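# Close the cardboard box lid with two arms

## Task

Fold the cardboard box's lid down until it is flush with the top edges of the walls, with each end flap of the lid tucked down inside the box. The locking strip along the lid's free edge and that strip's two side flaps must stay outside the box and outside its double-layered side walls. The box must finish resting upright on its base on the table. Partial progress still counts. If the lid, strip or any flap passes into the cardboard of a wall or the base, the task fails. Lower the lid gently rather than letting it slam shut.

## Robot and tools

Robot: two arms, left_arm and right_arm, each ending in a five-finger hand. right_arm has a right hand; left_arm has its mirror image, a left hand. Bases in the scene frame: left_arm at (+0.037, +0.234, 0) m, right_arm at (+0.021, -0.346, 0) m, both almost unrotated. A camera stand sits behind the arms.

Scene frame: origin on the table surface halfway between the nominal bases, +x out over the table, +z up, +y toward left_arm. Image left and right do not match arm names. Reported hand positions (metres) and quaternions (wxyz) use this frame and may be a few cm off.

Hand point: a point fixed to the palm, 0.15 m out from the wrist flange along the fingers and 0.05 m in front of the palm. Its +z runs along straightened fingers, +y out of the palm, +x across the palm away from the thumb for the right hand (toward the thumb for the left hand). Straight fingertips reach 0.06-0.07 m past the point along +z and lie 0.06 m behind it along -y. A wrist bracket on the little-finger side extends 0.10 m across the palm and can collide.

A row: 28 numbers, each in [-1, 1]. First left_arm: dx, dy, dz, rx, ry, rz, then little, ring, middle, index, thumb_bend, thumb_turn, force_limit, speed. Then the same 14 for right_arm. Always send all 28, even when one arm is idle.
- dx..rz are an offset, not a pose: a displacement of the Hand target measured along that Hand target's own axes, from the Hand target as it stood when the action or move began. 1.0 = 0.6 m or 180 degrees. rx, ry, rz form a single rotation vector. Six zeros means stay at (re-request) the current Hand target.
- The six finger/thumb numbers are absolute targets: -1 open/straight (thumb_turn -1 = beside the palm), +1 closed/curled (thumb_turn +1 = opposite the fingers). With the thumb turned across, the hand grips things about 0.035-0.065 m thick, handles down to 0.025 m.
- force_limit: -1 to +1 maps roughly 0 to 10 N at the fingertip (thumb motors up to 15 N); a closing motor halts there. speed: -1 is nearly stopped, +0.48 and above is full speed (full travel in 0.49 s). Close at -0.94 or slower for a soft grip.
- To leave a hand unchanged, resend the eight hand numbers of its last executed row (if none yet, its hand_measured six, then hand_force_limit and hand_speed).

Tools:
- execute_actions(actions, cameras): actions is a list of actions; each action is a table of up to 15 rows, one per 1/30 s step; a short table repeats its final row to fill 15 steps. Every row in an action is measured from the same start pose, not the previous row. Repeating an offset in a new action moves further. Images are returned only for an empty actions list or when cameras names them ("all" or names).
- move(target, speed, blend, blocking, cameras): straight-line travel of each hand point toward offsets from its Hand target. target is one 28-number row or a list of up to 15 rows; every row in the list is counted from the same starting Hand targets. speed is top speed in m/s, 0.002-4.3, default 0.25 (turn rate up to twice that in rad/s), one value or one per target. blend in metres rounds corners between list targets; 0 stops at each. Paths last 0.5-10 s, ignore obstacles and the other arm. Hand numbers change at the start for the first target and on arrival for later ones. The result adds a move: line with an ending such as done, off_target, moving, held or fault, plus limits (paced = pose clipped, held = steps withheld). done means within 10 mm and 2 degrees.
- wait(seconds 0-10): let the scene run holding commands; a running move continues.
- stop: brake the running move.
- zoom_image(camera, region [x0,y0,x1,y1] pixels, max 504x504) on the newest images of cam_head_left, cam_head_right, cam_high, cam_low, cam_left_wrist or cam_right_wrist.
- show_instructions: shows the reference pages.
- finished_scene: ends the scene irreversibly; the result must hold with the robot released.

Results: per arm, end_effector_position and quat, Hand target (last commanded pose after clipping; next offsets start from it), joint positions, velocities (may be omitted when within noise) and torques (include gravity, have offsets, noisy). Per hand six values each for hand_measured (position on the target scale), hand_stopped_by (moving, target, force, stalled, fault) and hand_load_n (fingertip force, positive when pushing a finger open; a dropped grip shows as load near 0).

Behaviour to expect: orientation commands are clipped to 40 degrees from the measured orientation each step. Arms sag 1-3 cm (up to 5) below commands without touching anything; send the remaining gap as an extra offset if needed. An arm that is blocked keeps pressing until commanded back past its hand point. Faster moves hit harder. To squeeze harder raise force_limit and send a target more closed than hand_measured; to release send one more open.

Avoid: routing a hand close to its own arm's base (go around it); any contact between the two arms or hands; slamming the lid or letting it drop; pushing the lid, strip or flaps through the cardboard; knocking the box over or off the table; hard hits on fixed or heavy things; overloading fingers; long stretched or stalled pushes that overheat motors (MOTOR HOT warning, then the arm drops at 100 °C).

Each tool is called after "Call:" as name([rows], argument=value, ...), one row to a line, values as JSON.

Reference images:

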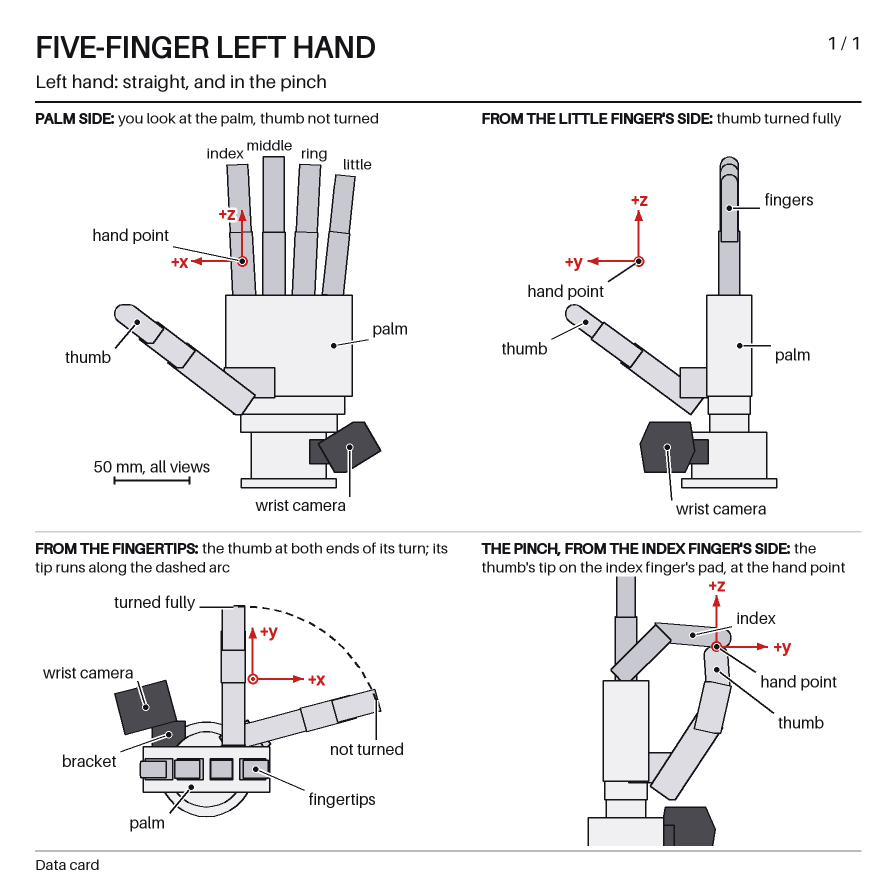

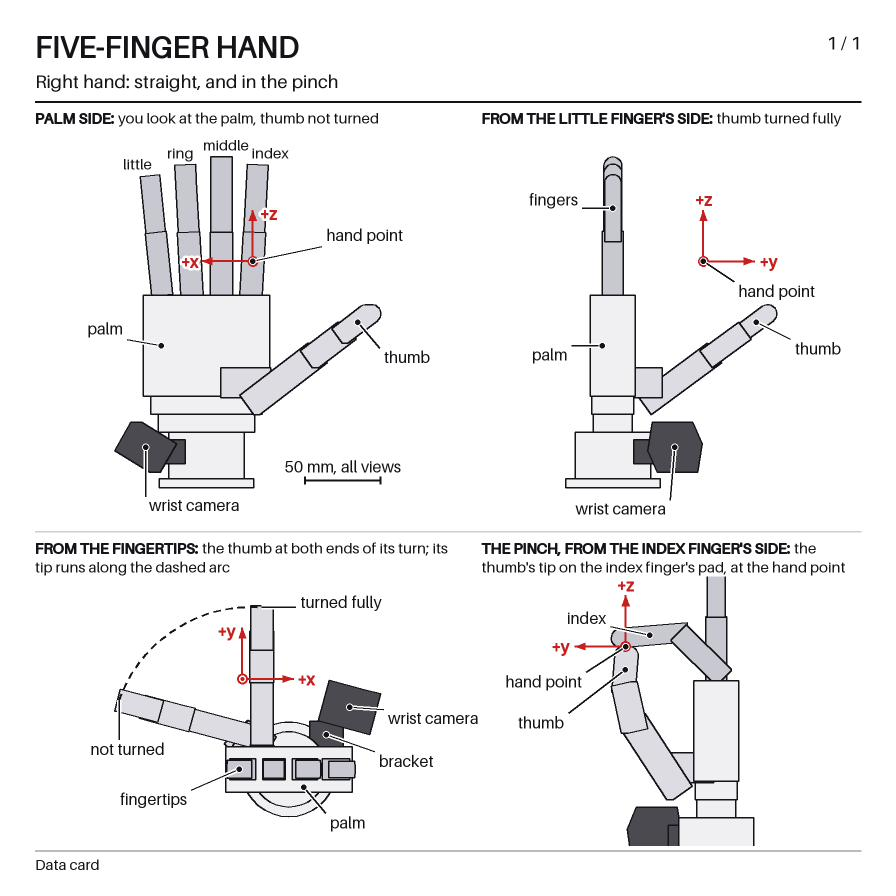

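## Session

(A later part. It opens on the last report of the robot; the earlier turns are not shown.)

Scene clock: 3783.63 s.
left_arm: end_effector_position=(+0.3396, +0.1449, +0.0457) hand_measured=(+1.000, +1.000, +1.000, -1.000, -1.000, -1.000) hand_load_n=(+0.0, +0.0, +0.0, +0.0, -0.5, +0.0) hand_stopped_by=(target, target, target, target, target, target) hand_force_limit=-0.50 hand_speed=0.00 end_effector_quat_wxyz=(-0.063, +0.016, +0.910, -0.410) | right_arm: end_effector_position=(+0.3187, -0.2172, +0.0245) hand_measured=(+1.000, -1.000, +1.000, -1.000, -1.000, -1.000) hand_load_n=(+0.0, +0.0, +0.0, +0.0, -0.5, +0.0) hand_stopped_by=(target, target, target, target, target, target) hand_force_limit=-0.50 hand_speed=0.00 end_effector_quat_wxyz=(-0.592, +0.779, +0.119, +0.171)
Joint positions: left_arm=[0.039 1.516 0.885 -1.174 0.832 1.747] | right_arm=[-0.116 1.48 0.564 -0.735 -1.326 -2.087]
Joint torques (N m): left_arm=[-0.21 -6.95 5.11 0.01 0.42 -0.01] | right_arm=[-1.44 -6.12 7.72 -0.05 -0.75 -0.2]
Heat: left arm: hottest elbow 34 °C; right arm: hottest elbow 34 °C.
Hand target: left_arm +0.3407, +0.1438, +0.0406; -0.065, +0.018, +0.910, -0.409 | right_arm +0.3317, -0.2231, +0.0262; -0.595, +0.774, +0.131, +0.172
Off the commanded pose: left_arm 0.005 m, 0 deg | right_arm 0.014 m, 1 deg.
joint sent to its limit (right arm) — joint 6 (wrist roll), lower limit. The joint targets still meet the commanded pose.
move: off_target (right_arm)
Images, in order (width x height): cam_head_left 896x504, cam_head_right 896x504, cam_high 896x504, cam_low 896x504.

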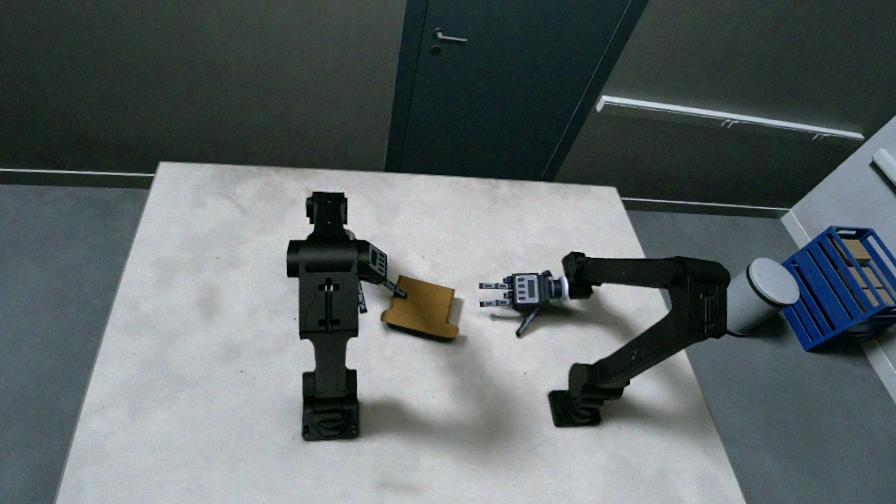

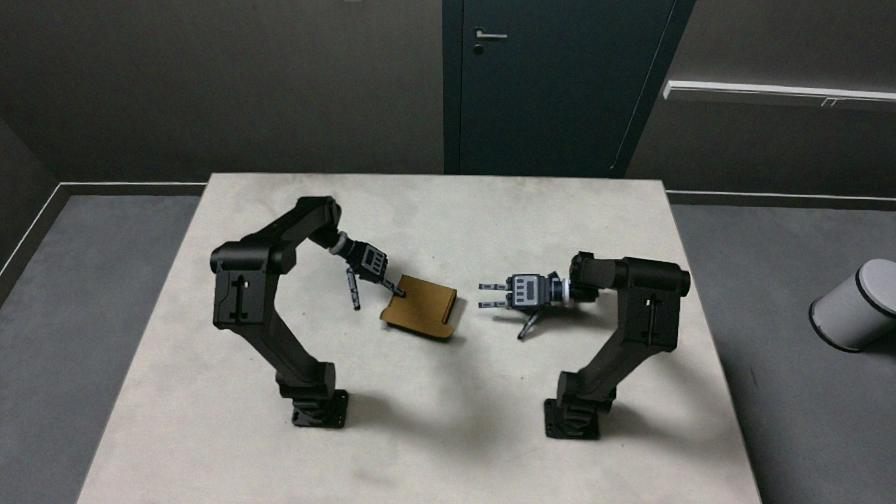

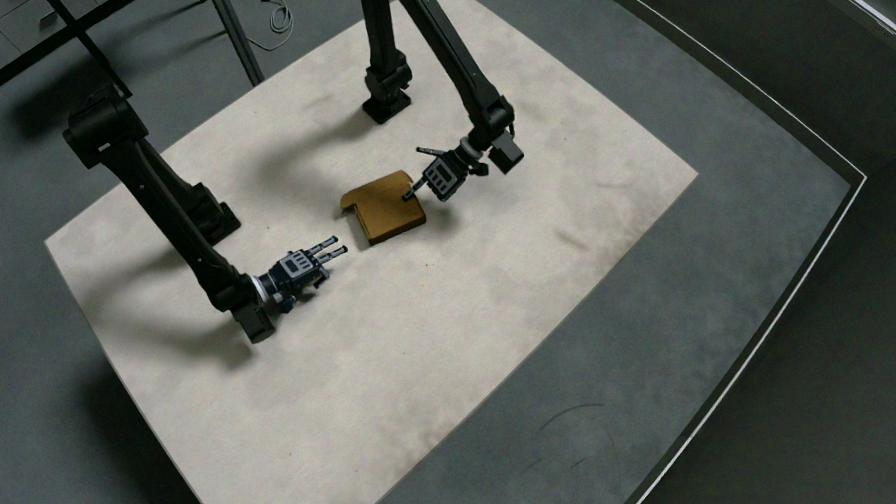

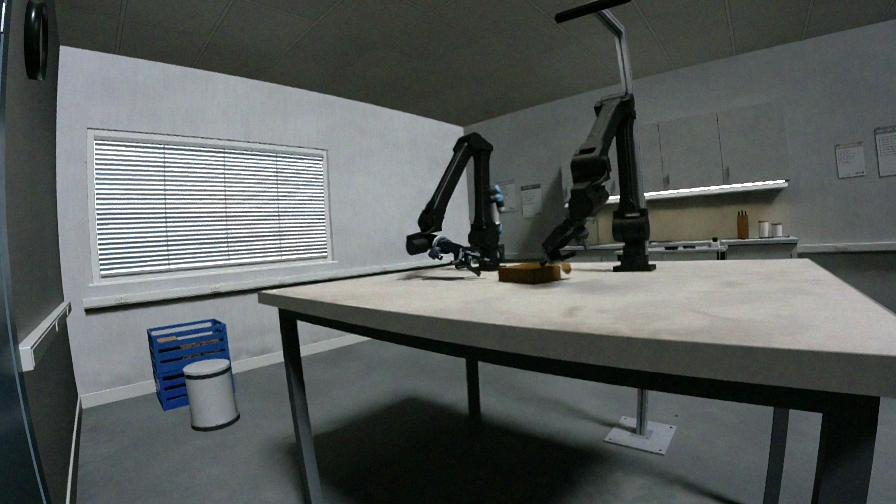

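Call:
move(target=[-0.0007,0.005,0.0044,0,0,0,1,1,1,-1,-1,-1,-0.5,0,0,0,0,0,0,0,1,-1,1,-1,-1,-1,-0.5,0], speed=0.02, cameras=["cam_head_left","cam_head_right","cam_high","cam_low"])

Call:
zoom_image(camera="cam_low", region=[530, 250, 580, 290])

Call:
zoom_image(camera="cam_low", region=[490, 240, 580, 295])

Call:
zoom_image(camera="cam_head_left", region=[375, 260, 465, 340])

Call:
zoom_image(camera="cam_high", region=[330, 150, 440, 250])

Scene clock: 3828.80 s.
left_arm: end_effector_position=(+0.3402, +0.1448, +0.0435) hand_measured=(+1.000, +1.000, +1.000, -1.000, -1.000, -1.000) hand_load_n=(+0.0, +0.0, +0.0, +0.0, +0.0, -0.5) hand_stopped_by=(target, target, target, target, target, target) hand_force_limit=-0.50 hand_speed=0.00 end_effector_quat_wxyz=(-0.063, +0.016, +0.909, -0.411) | right_arm: end_effector_position=(+0.3187, -0.2172, +0.0245) hand_measured=(+1.000, -1.000, +1.000, -1.000, -1.000, -1.000) hand_load_n=(+0.0, +0.0, +0.0, +0.0, +0.0, +0.0) hand_stopped_by=(target, target, target, target, target, target) hand_force_limit=-0.50 hand_speed=0.00 end_effector_quat_wxyz=(-0.592, +0.779, +0.119, +0.171)
Joint positions: left_arm=[0.039 1.521 0.882 -1.165 0.833 1.747] | right_arm=[-0.116 1.48 0.564 -0.735 -1.326 -2.087]
Joint torques (N m): left_arm=[-0.15 -6.48 4.92 0.08 0.34 0.02] | right_arm=[-1.49 -5.95 7.73 -0.05 -0.75 -0.21]
Heat: left arm: hottest elbow 33 °C; right arm: hottest elbow 34 °C.
Hand target: left_arm +0.3407, +0.1439, +0.0365; -0.065, +0.018, +0.910, -0.409 | right_arm +0.3317, -0.2231, +0.0262; -0.595, +0.774, +0.131, +0.172
Off the commanded pose: left_arm 0.007 m, 0 deg | right_arm 0.014 m, 1 deg.
joint sent to its limit (right arm) — joint 6 (wrist roll), lower limit. The joint targets still meet the commanded pose.
move: off_target (right_arm)
Images, in order (width x height): cam_head_left 896x504, cam_head_right 896x504, cam_high 896x504, cam_low 896x504.

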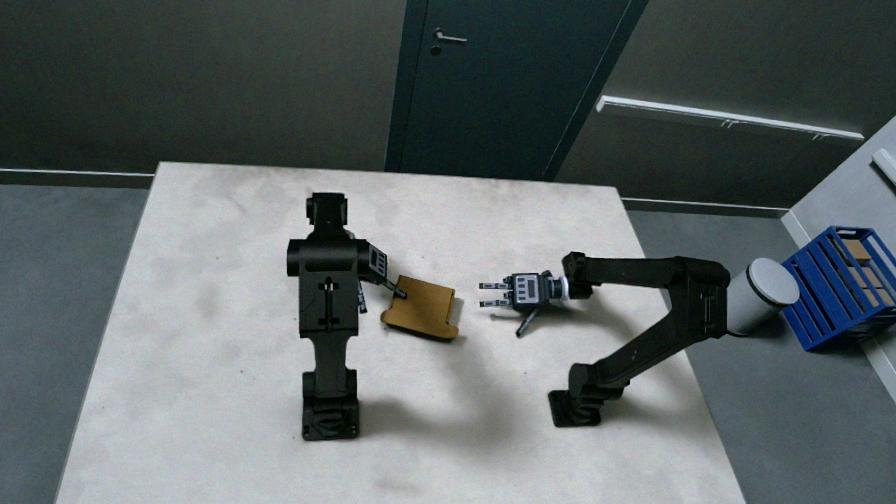

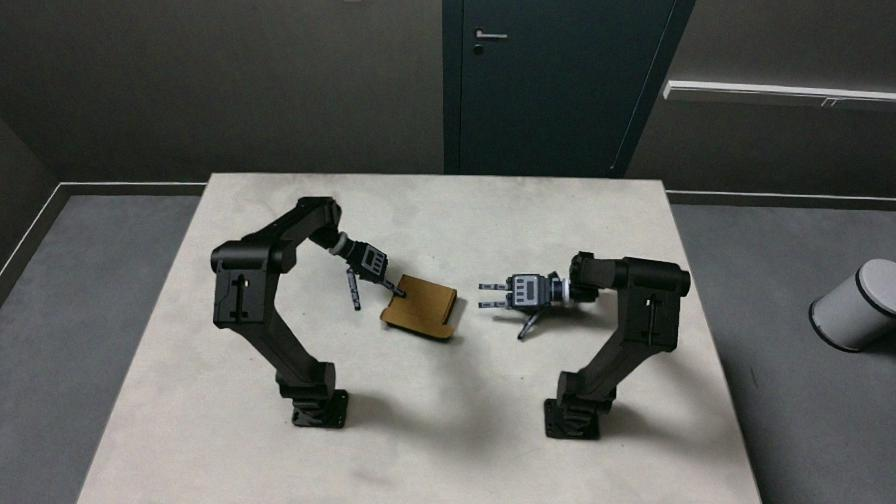

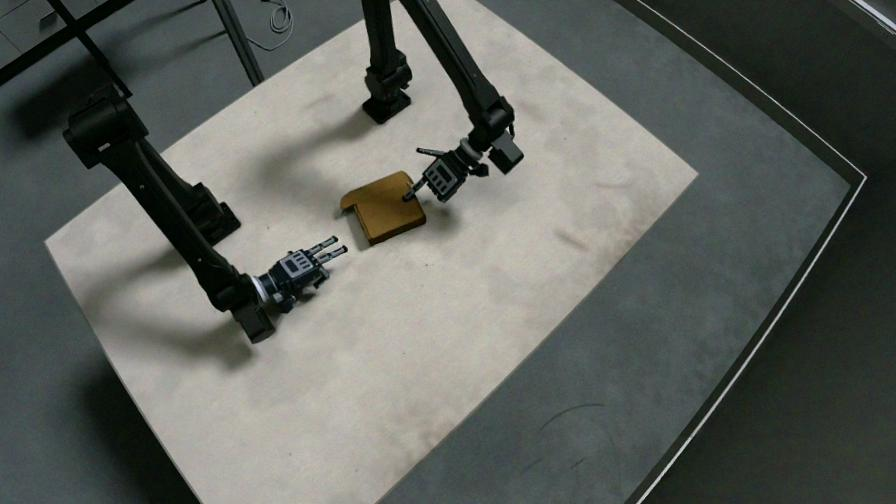

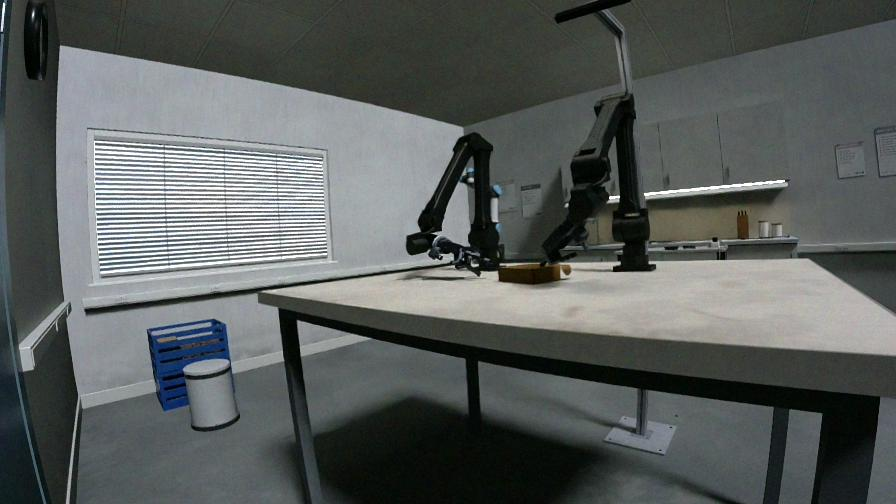

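Scaled by 10.080 from the camera's 896x504 image, which has a finer 1280x720 frame.

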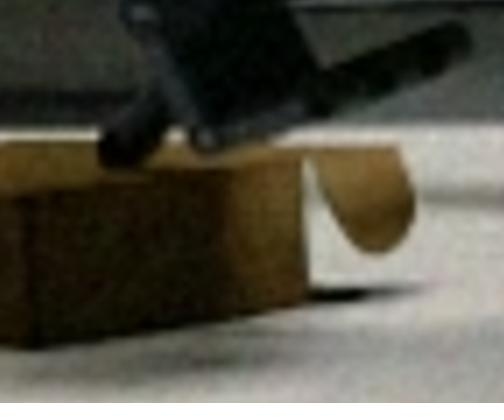

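Scaled by 5.600 from the camera's 896x504 image, which has a finer 1280x720 frame.

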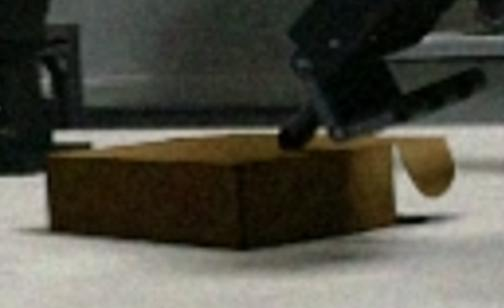

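Scaled by 5.600 from the camera's 896x504 image, which has a finer 1280x720 frame.

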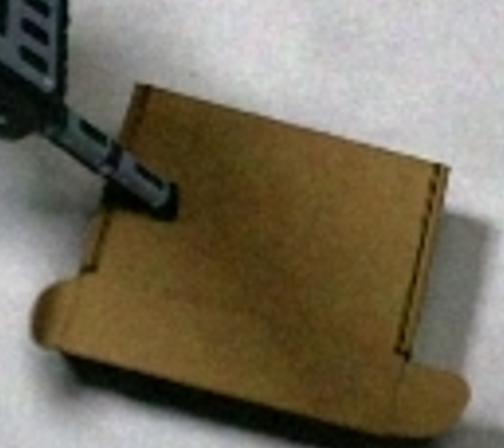

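Scaled by 4.582 from the camera's 896x504 image, which has a finer 1280x720 frame.

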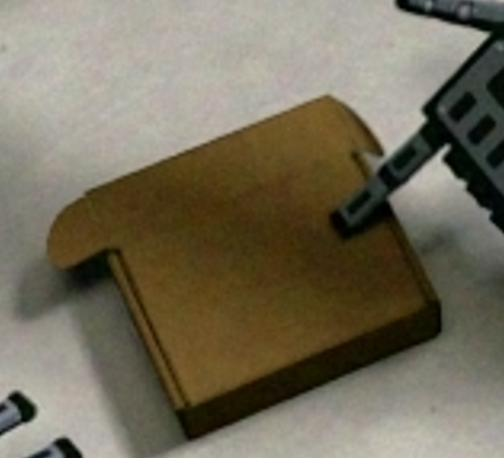

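Call:
move(target=[0.0053,-0.0374,-0.0329,0,0,0,1,1,1,-1,-1,-1,-0.5,0,0,0,0,0,0,0,1,-1,1,-1,-1,-1,-0.5,0], speed=0.03, cameras=["cam_head_left","cam_head_right","cam_high","cam_low"])

Call:
zoom_image(camera="cam_low", region=[530, 250, 580, 290])

Call:
zoom_image(camera="cam_head_left", region=[375, 260, 465, 340])

Call:
zoom_image(camera="cam_high", region=[330, 150, 440, 250])

Scene clock: 3846.33 s.
left_arm: end_effector_position=(+0.3269, +0.1446, +0.0534) hand_measured=(+1.000, +1.000, +1.000, -1.000, -1.000, -1.000) hand_load_n=(+0.0, +0.0, +0.0, +0.0, +0.0, -0.5) hand_stopped_by=(target, target, target, target, target, target) hand_force_limit=-0.50 hand_speed=0.00 end_effector_quat_wxyz=(-0.082, +0.007, +0.908, -0.411) | right_arm: end_effector_position=(+0.3187, -0.2172, +0.0245) hand_measured=(+1.000, -1.000, +1.000, -1.000, -1.000, -1.000) hand_load_n=(+0.0, +0.0, +0.0, +0.0, -0.5, +0.0) hand_stopped_by=(target, target, target, target, target, target) hand_force_limit=-0.50 hand_speed=0.00 end_effector_quat_wxyz=(-0.592, +0.779, +0.119, +0.171)
Joint positions: left_arm=[0.039 1.502 0.882 -1.227 0.831 1.747] | right_arm=[-0.116 1.48 0.564 -0.735 -1.326 -2.087]
Joint torques (N m): left_arm=[0.15 -8.82 7.43 -1.05 0.42 0.04] | right_arm=[-1.49 -6.01 7.75 -0.03 -0.75 -0.2]
Heat: left arm: hottest elbow 32 °C; right arm: hottest elbow 34 °C.
Hand target: left_arm +0.3407, +0.1439, +0.0666; -0.065, +0.018, +0.910, -0.409 | right_arm +0.3317, -0.2231, +0.0262; -0.595, +0.774, +0.131, +0.172
Off the commanded pose: left_arm 0.019 m, 2 deg | right_arm 0.014 m, 1 deg.
joint sent to its limit (right arm) — joint 6 (wrist roll), lower limit. The joint targets still meet the commanded pose.
move: off_target (left_arm, right_arm)
Images, in order (width x height): cam_head_left 896x504, cam_head_right 896x504, cam_high 896x504, cam_low 896x504.

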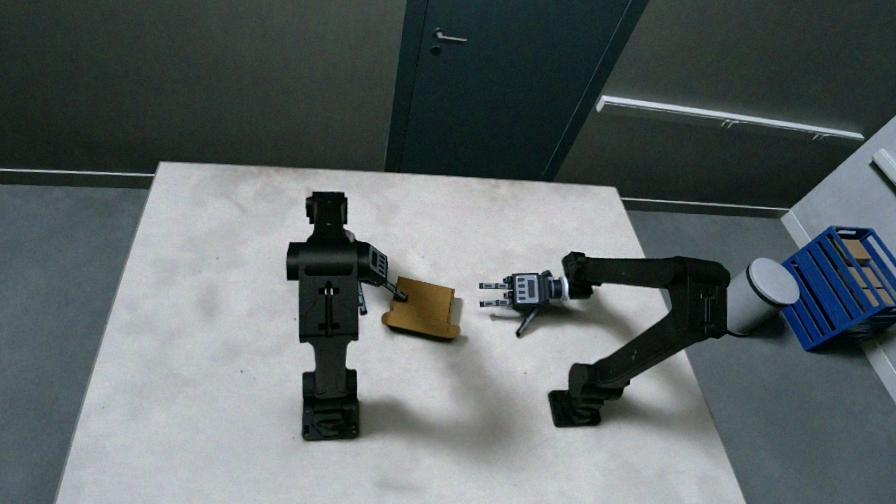

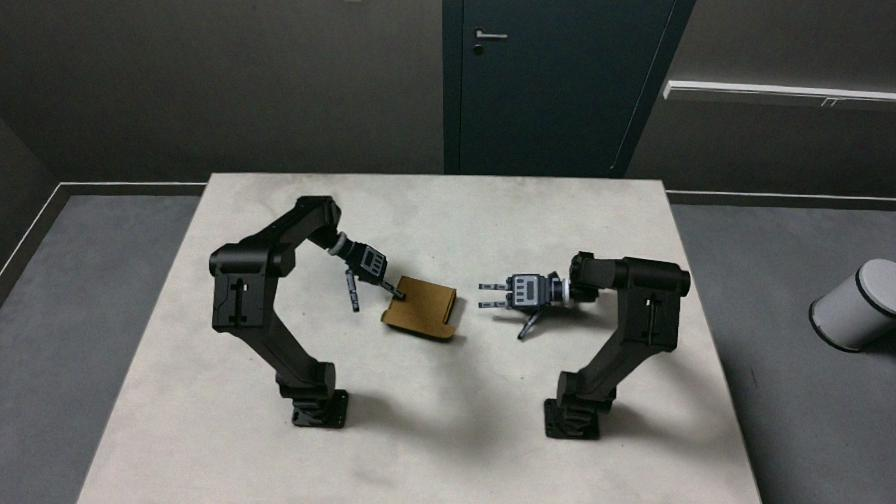

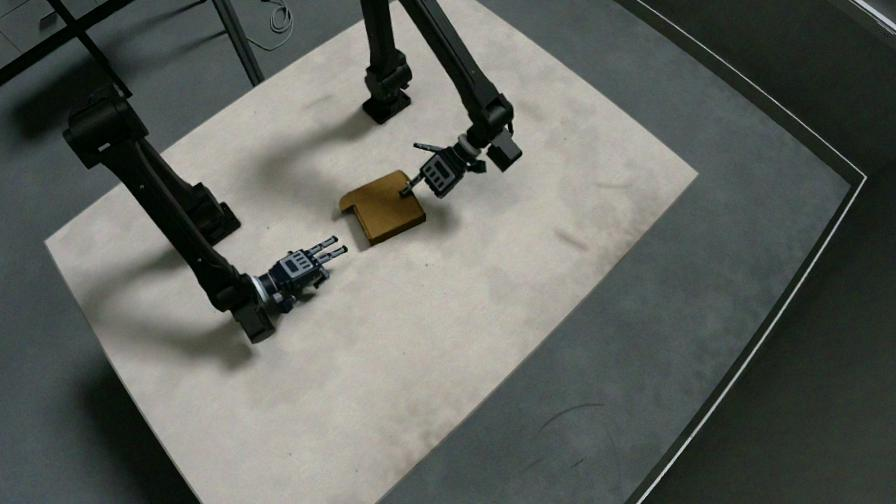

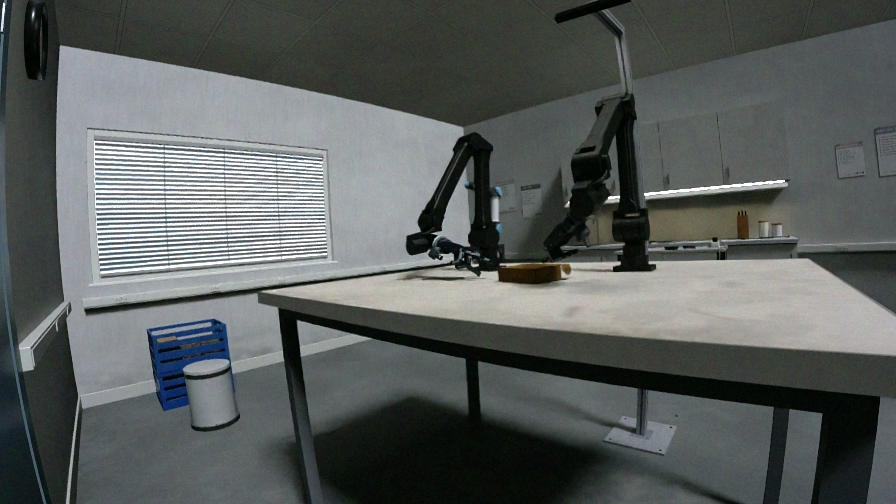

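Scaled by 10.080 from the camera's 896x504 image, which has a finer 1280x720 frame.

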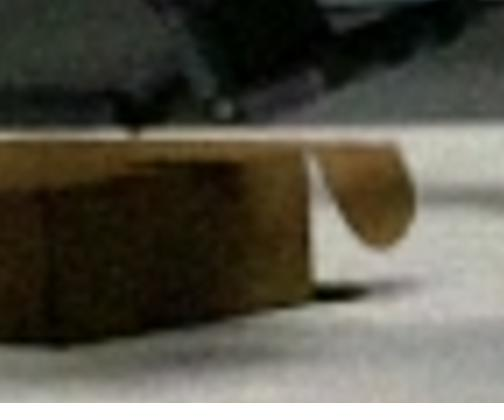

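Scaled by 5.600 from the camera's 896x504 image, which has a finer 1280x720 frame.

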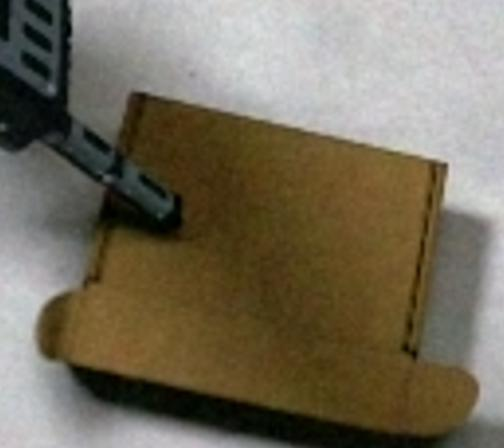

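Scaled by 4.582 from the camera's 896x504 image, which has a finer 1280x720 frame.

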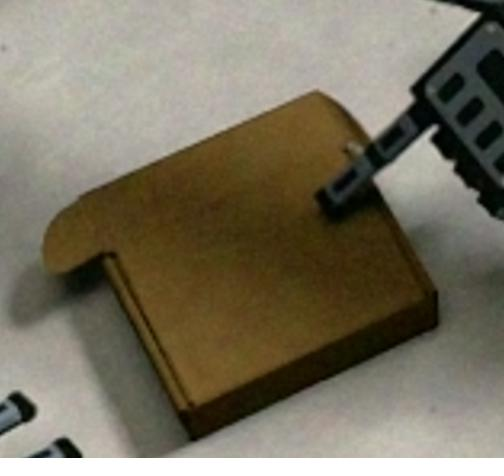

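Call:
move(target=[0.0123,-0.0872,-0.0767,0,0,0,1,1,1,-1,-1,-1,-0.5,0,0,0,0,0,0,0,1,-1,1,-1,-1,-1,-0.5,0], speed=0.08, cameras=["cam_head_left","cam_head_right","cam_high","cam_low","cam_left_wrist"])

Call:
zoom_image(camera="cam_low", region=[490, 245, 580, 295])

Call:
zoom_image(camera="cam_head_left", region=[375, 260, 465, 340])

Call:
zoom_image(camera="cam_head_right", region=[375, 260, 465, 340])

Call:
zoom_image(camera="cam_high", region=[330, 150, 440, 250])

Call:
zoom_image(camera="cam_left_wrist", region=[150, 0, 480, 260])

Scene clock: 3863.83 s.
left_arm: end_effector_position=(+0.3267, +0.1446, +0.1209) hand_measured=(+1.000, +1.000, +1.000, -1.000, -1.000, -1.000) hand_load_n=(+0.0, +0.0, +0.0, +0.0, +0.0, -0.5) hand_stopped_by=(target, target, target, target, target, target) hand_force_limit=-0.50 hand_speed=0.00 end_effector_quat_wxyz=(-0.084, +0.006, +0.908, -0.411) | right_arm: end_effector_position=(+0.3187, -0.2172, +0.0245) hand_measured=(+1.000, -1.000, +1.000, -1.000, -1.000, -1.000) hand_load_n=(+0.0, +0.0, +0.0, +0.0, +0.0, +0.5) hand_stopped_by=(target, target, target, target, target, target) hand_force_limit=-0.50 hand_speed=0.00 end_effector_quat_wxyz=(-0.592, +0.779, +0.119, +0.171)
Joint positions: left_arm=[0.039 1.408 0.984 -1.428 0.831 1.747] | right_arm=[-0.116 1.48 0.564 -0.735 -1.326 -2.087]
Joint torques (N m): left_arm=[-0.09 -8.47 8.81 -0.92 0.46 0.03] | right_arm=[-1.44 -5.83 7.73 -0.05 -0.75 -0.21]
Heat: left arm: hottest elbow 33 °C; right arm: hottest elbow 34 °C.
Hand target: left_arm +0.3407, +0.1439, +0.1368; -0.065, +0.018, +0.910, -0.409 | right_arm +0.3317, -0.2231, +0.0262; -0.595, +0.774, +0.131, +0.172
Off the commanded pose: left_arm 0.021 m, 3 deg | right_arm 0.014 m, 1 deg.
joint sent to its limit (right arm) — joint 6 (wrist roll), lower limit. The joint targets still meet the commanded pose.
move: off_target (left_arm, right_arm)
Images, in order (width x height): cam_head_left 896x504, cam_head_right 896x504, cam_high 896x504, cam_low 896x504, cam_left_wrist 672x504.

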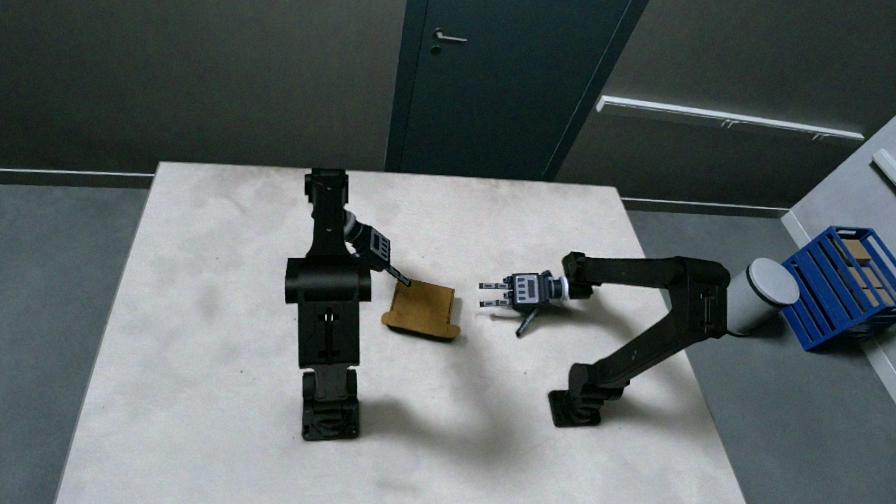

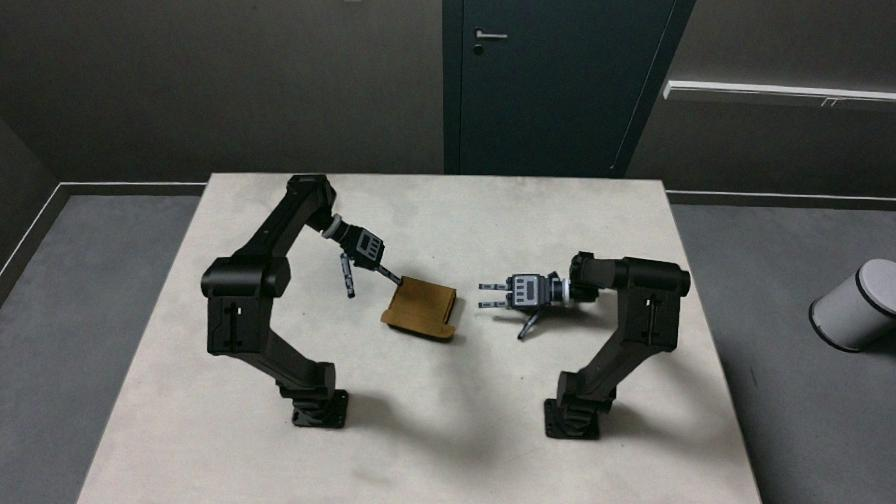

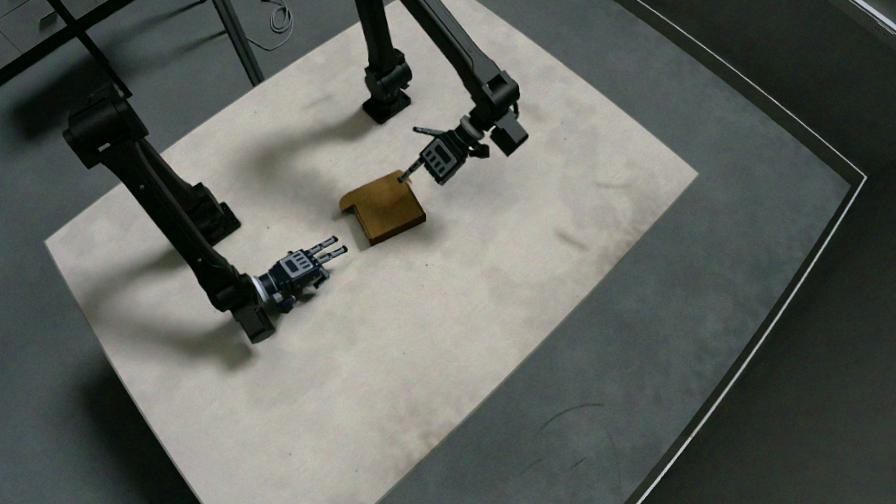

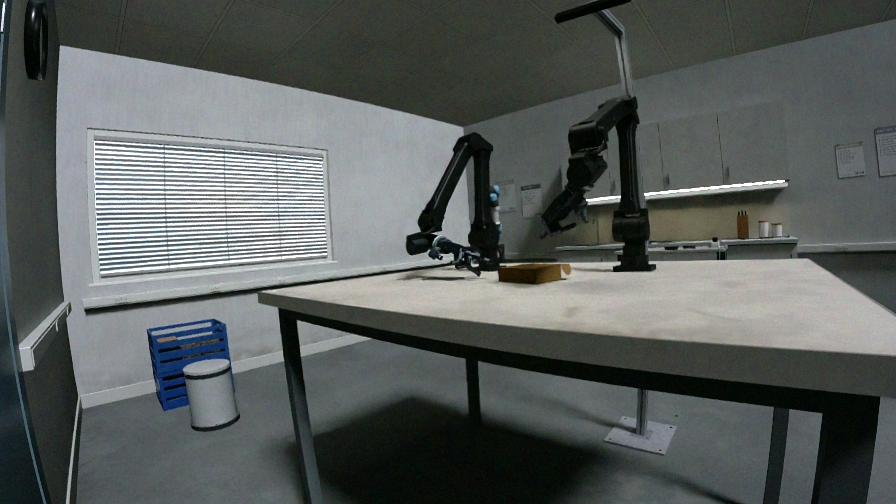

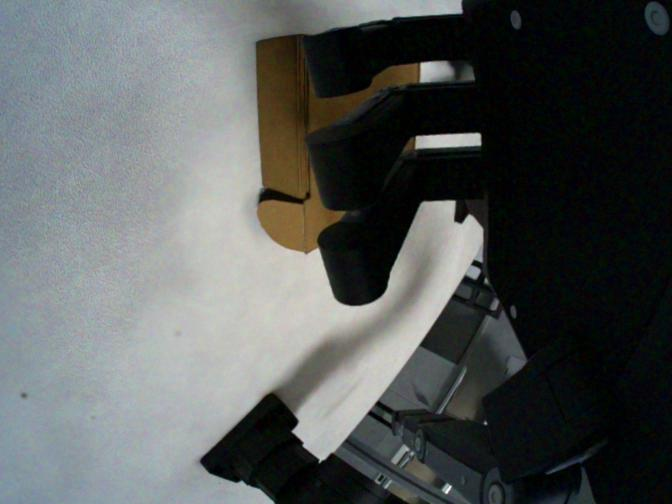

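Scaled by 5.600 from the camera's 896x504 image, which has a finer 1280x720 frame.

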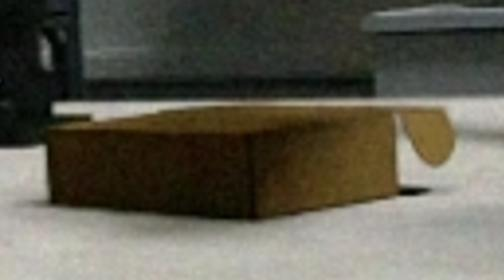

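Scaled by 5.600 from the camera's 896x504 image, which has a finer 1280x720 frame.

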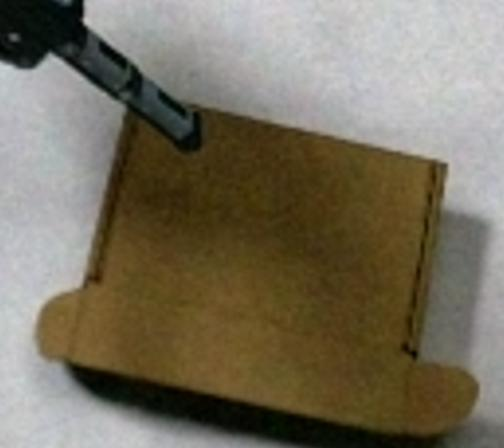

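Scaled by 5.600 from the camera's 896x504 image, which has a finer 1280x720 frame.

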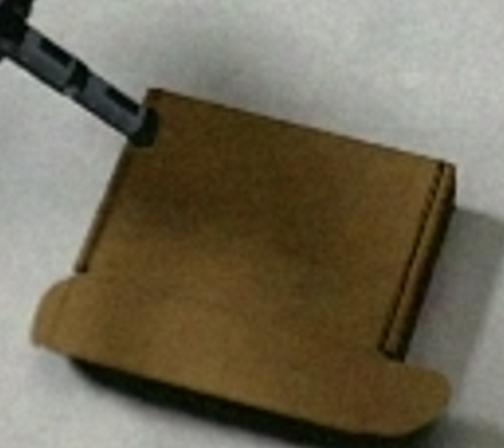

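Scaled by 4.582 from the camera's 896x504 image, which has a finer 1280x720 frame.

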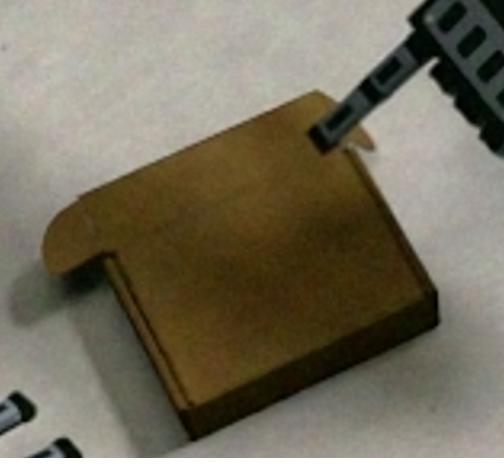

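Scaled by 1.527 from the camera's 672x504 image, which has a finer 960x720 frame.

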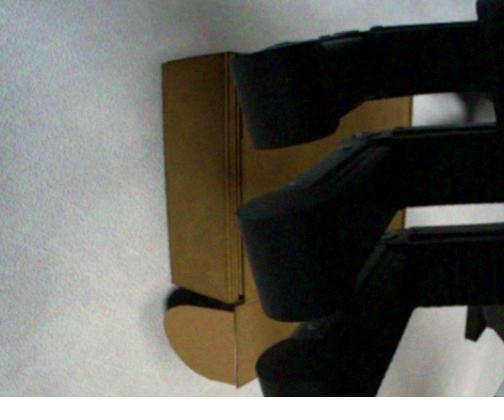

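Call:
zoom_image(camera="cam_left_wrist", region=[240, 20, 340, 260])

Call:
zoom_image(camera="cam_low", region=[530, 250, 580, 290])

Scaled by 2.100 from the camera's 672x504 image, which has a finer 960x720 frame.

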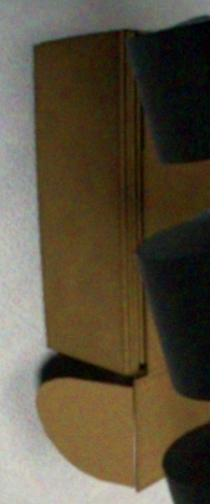

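Scaled by 10.080 from the camera's 896x504 image, which has a finer 1280x720 frame.

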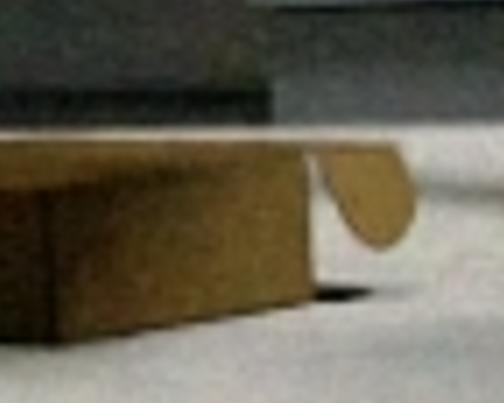

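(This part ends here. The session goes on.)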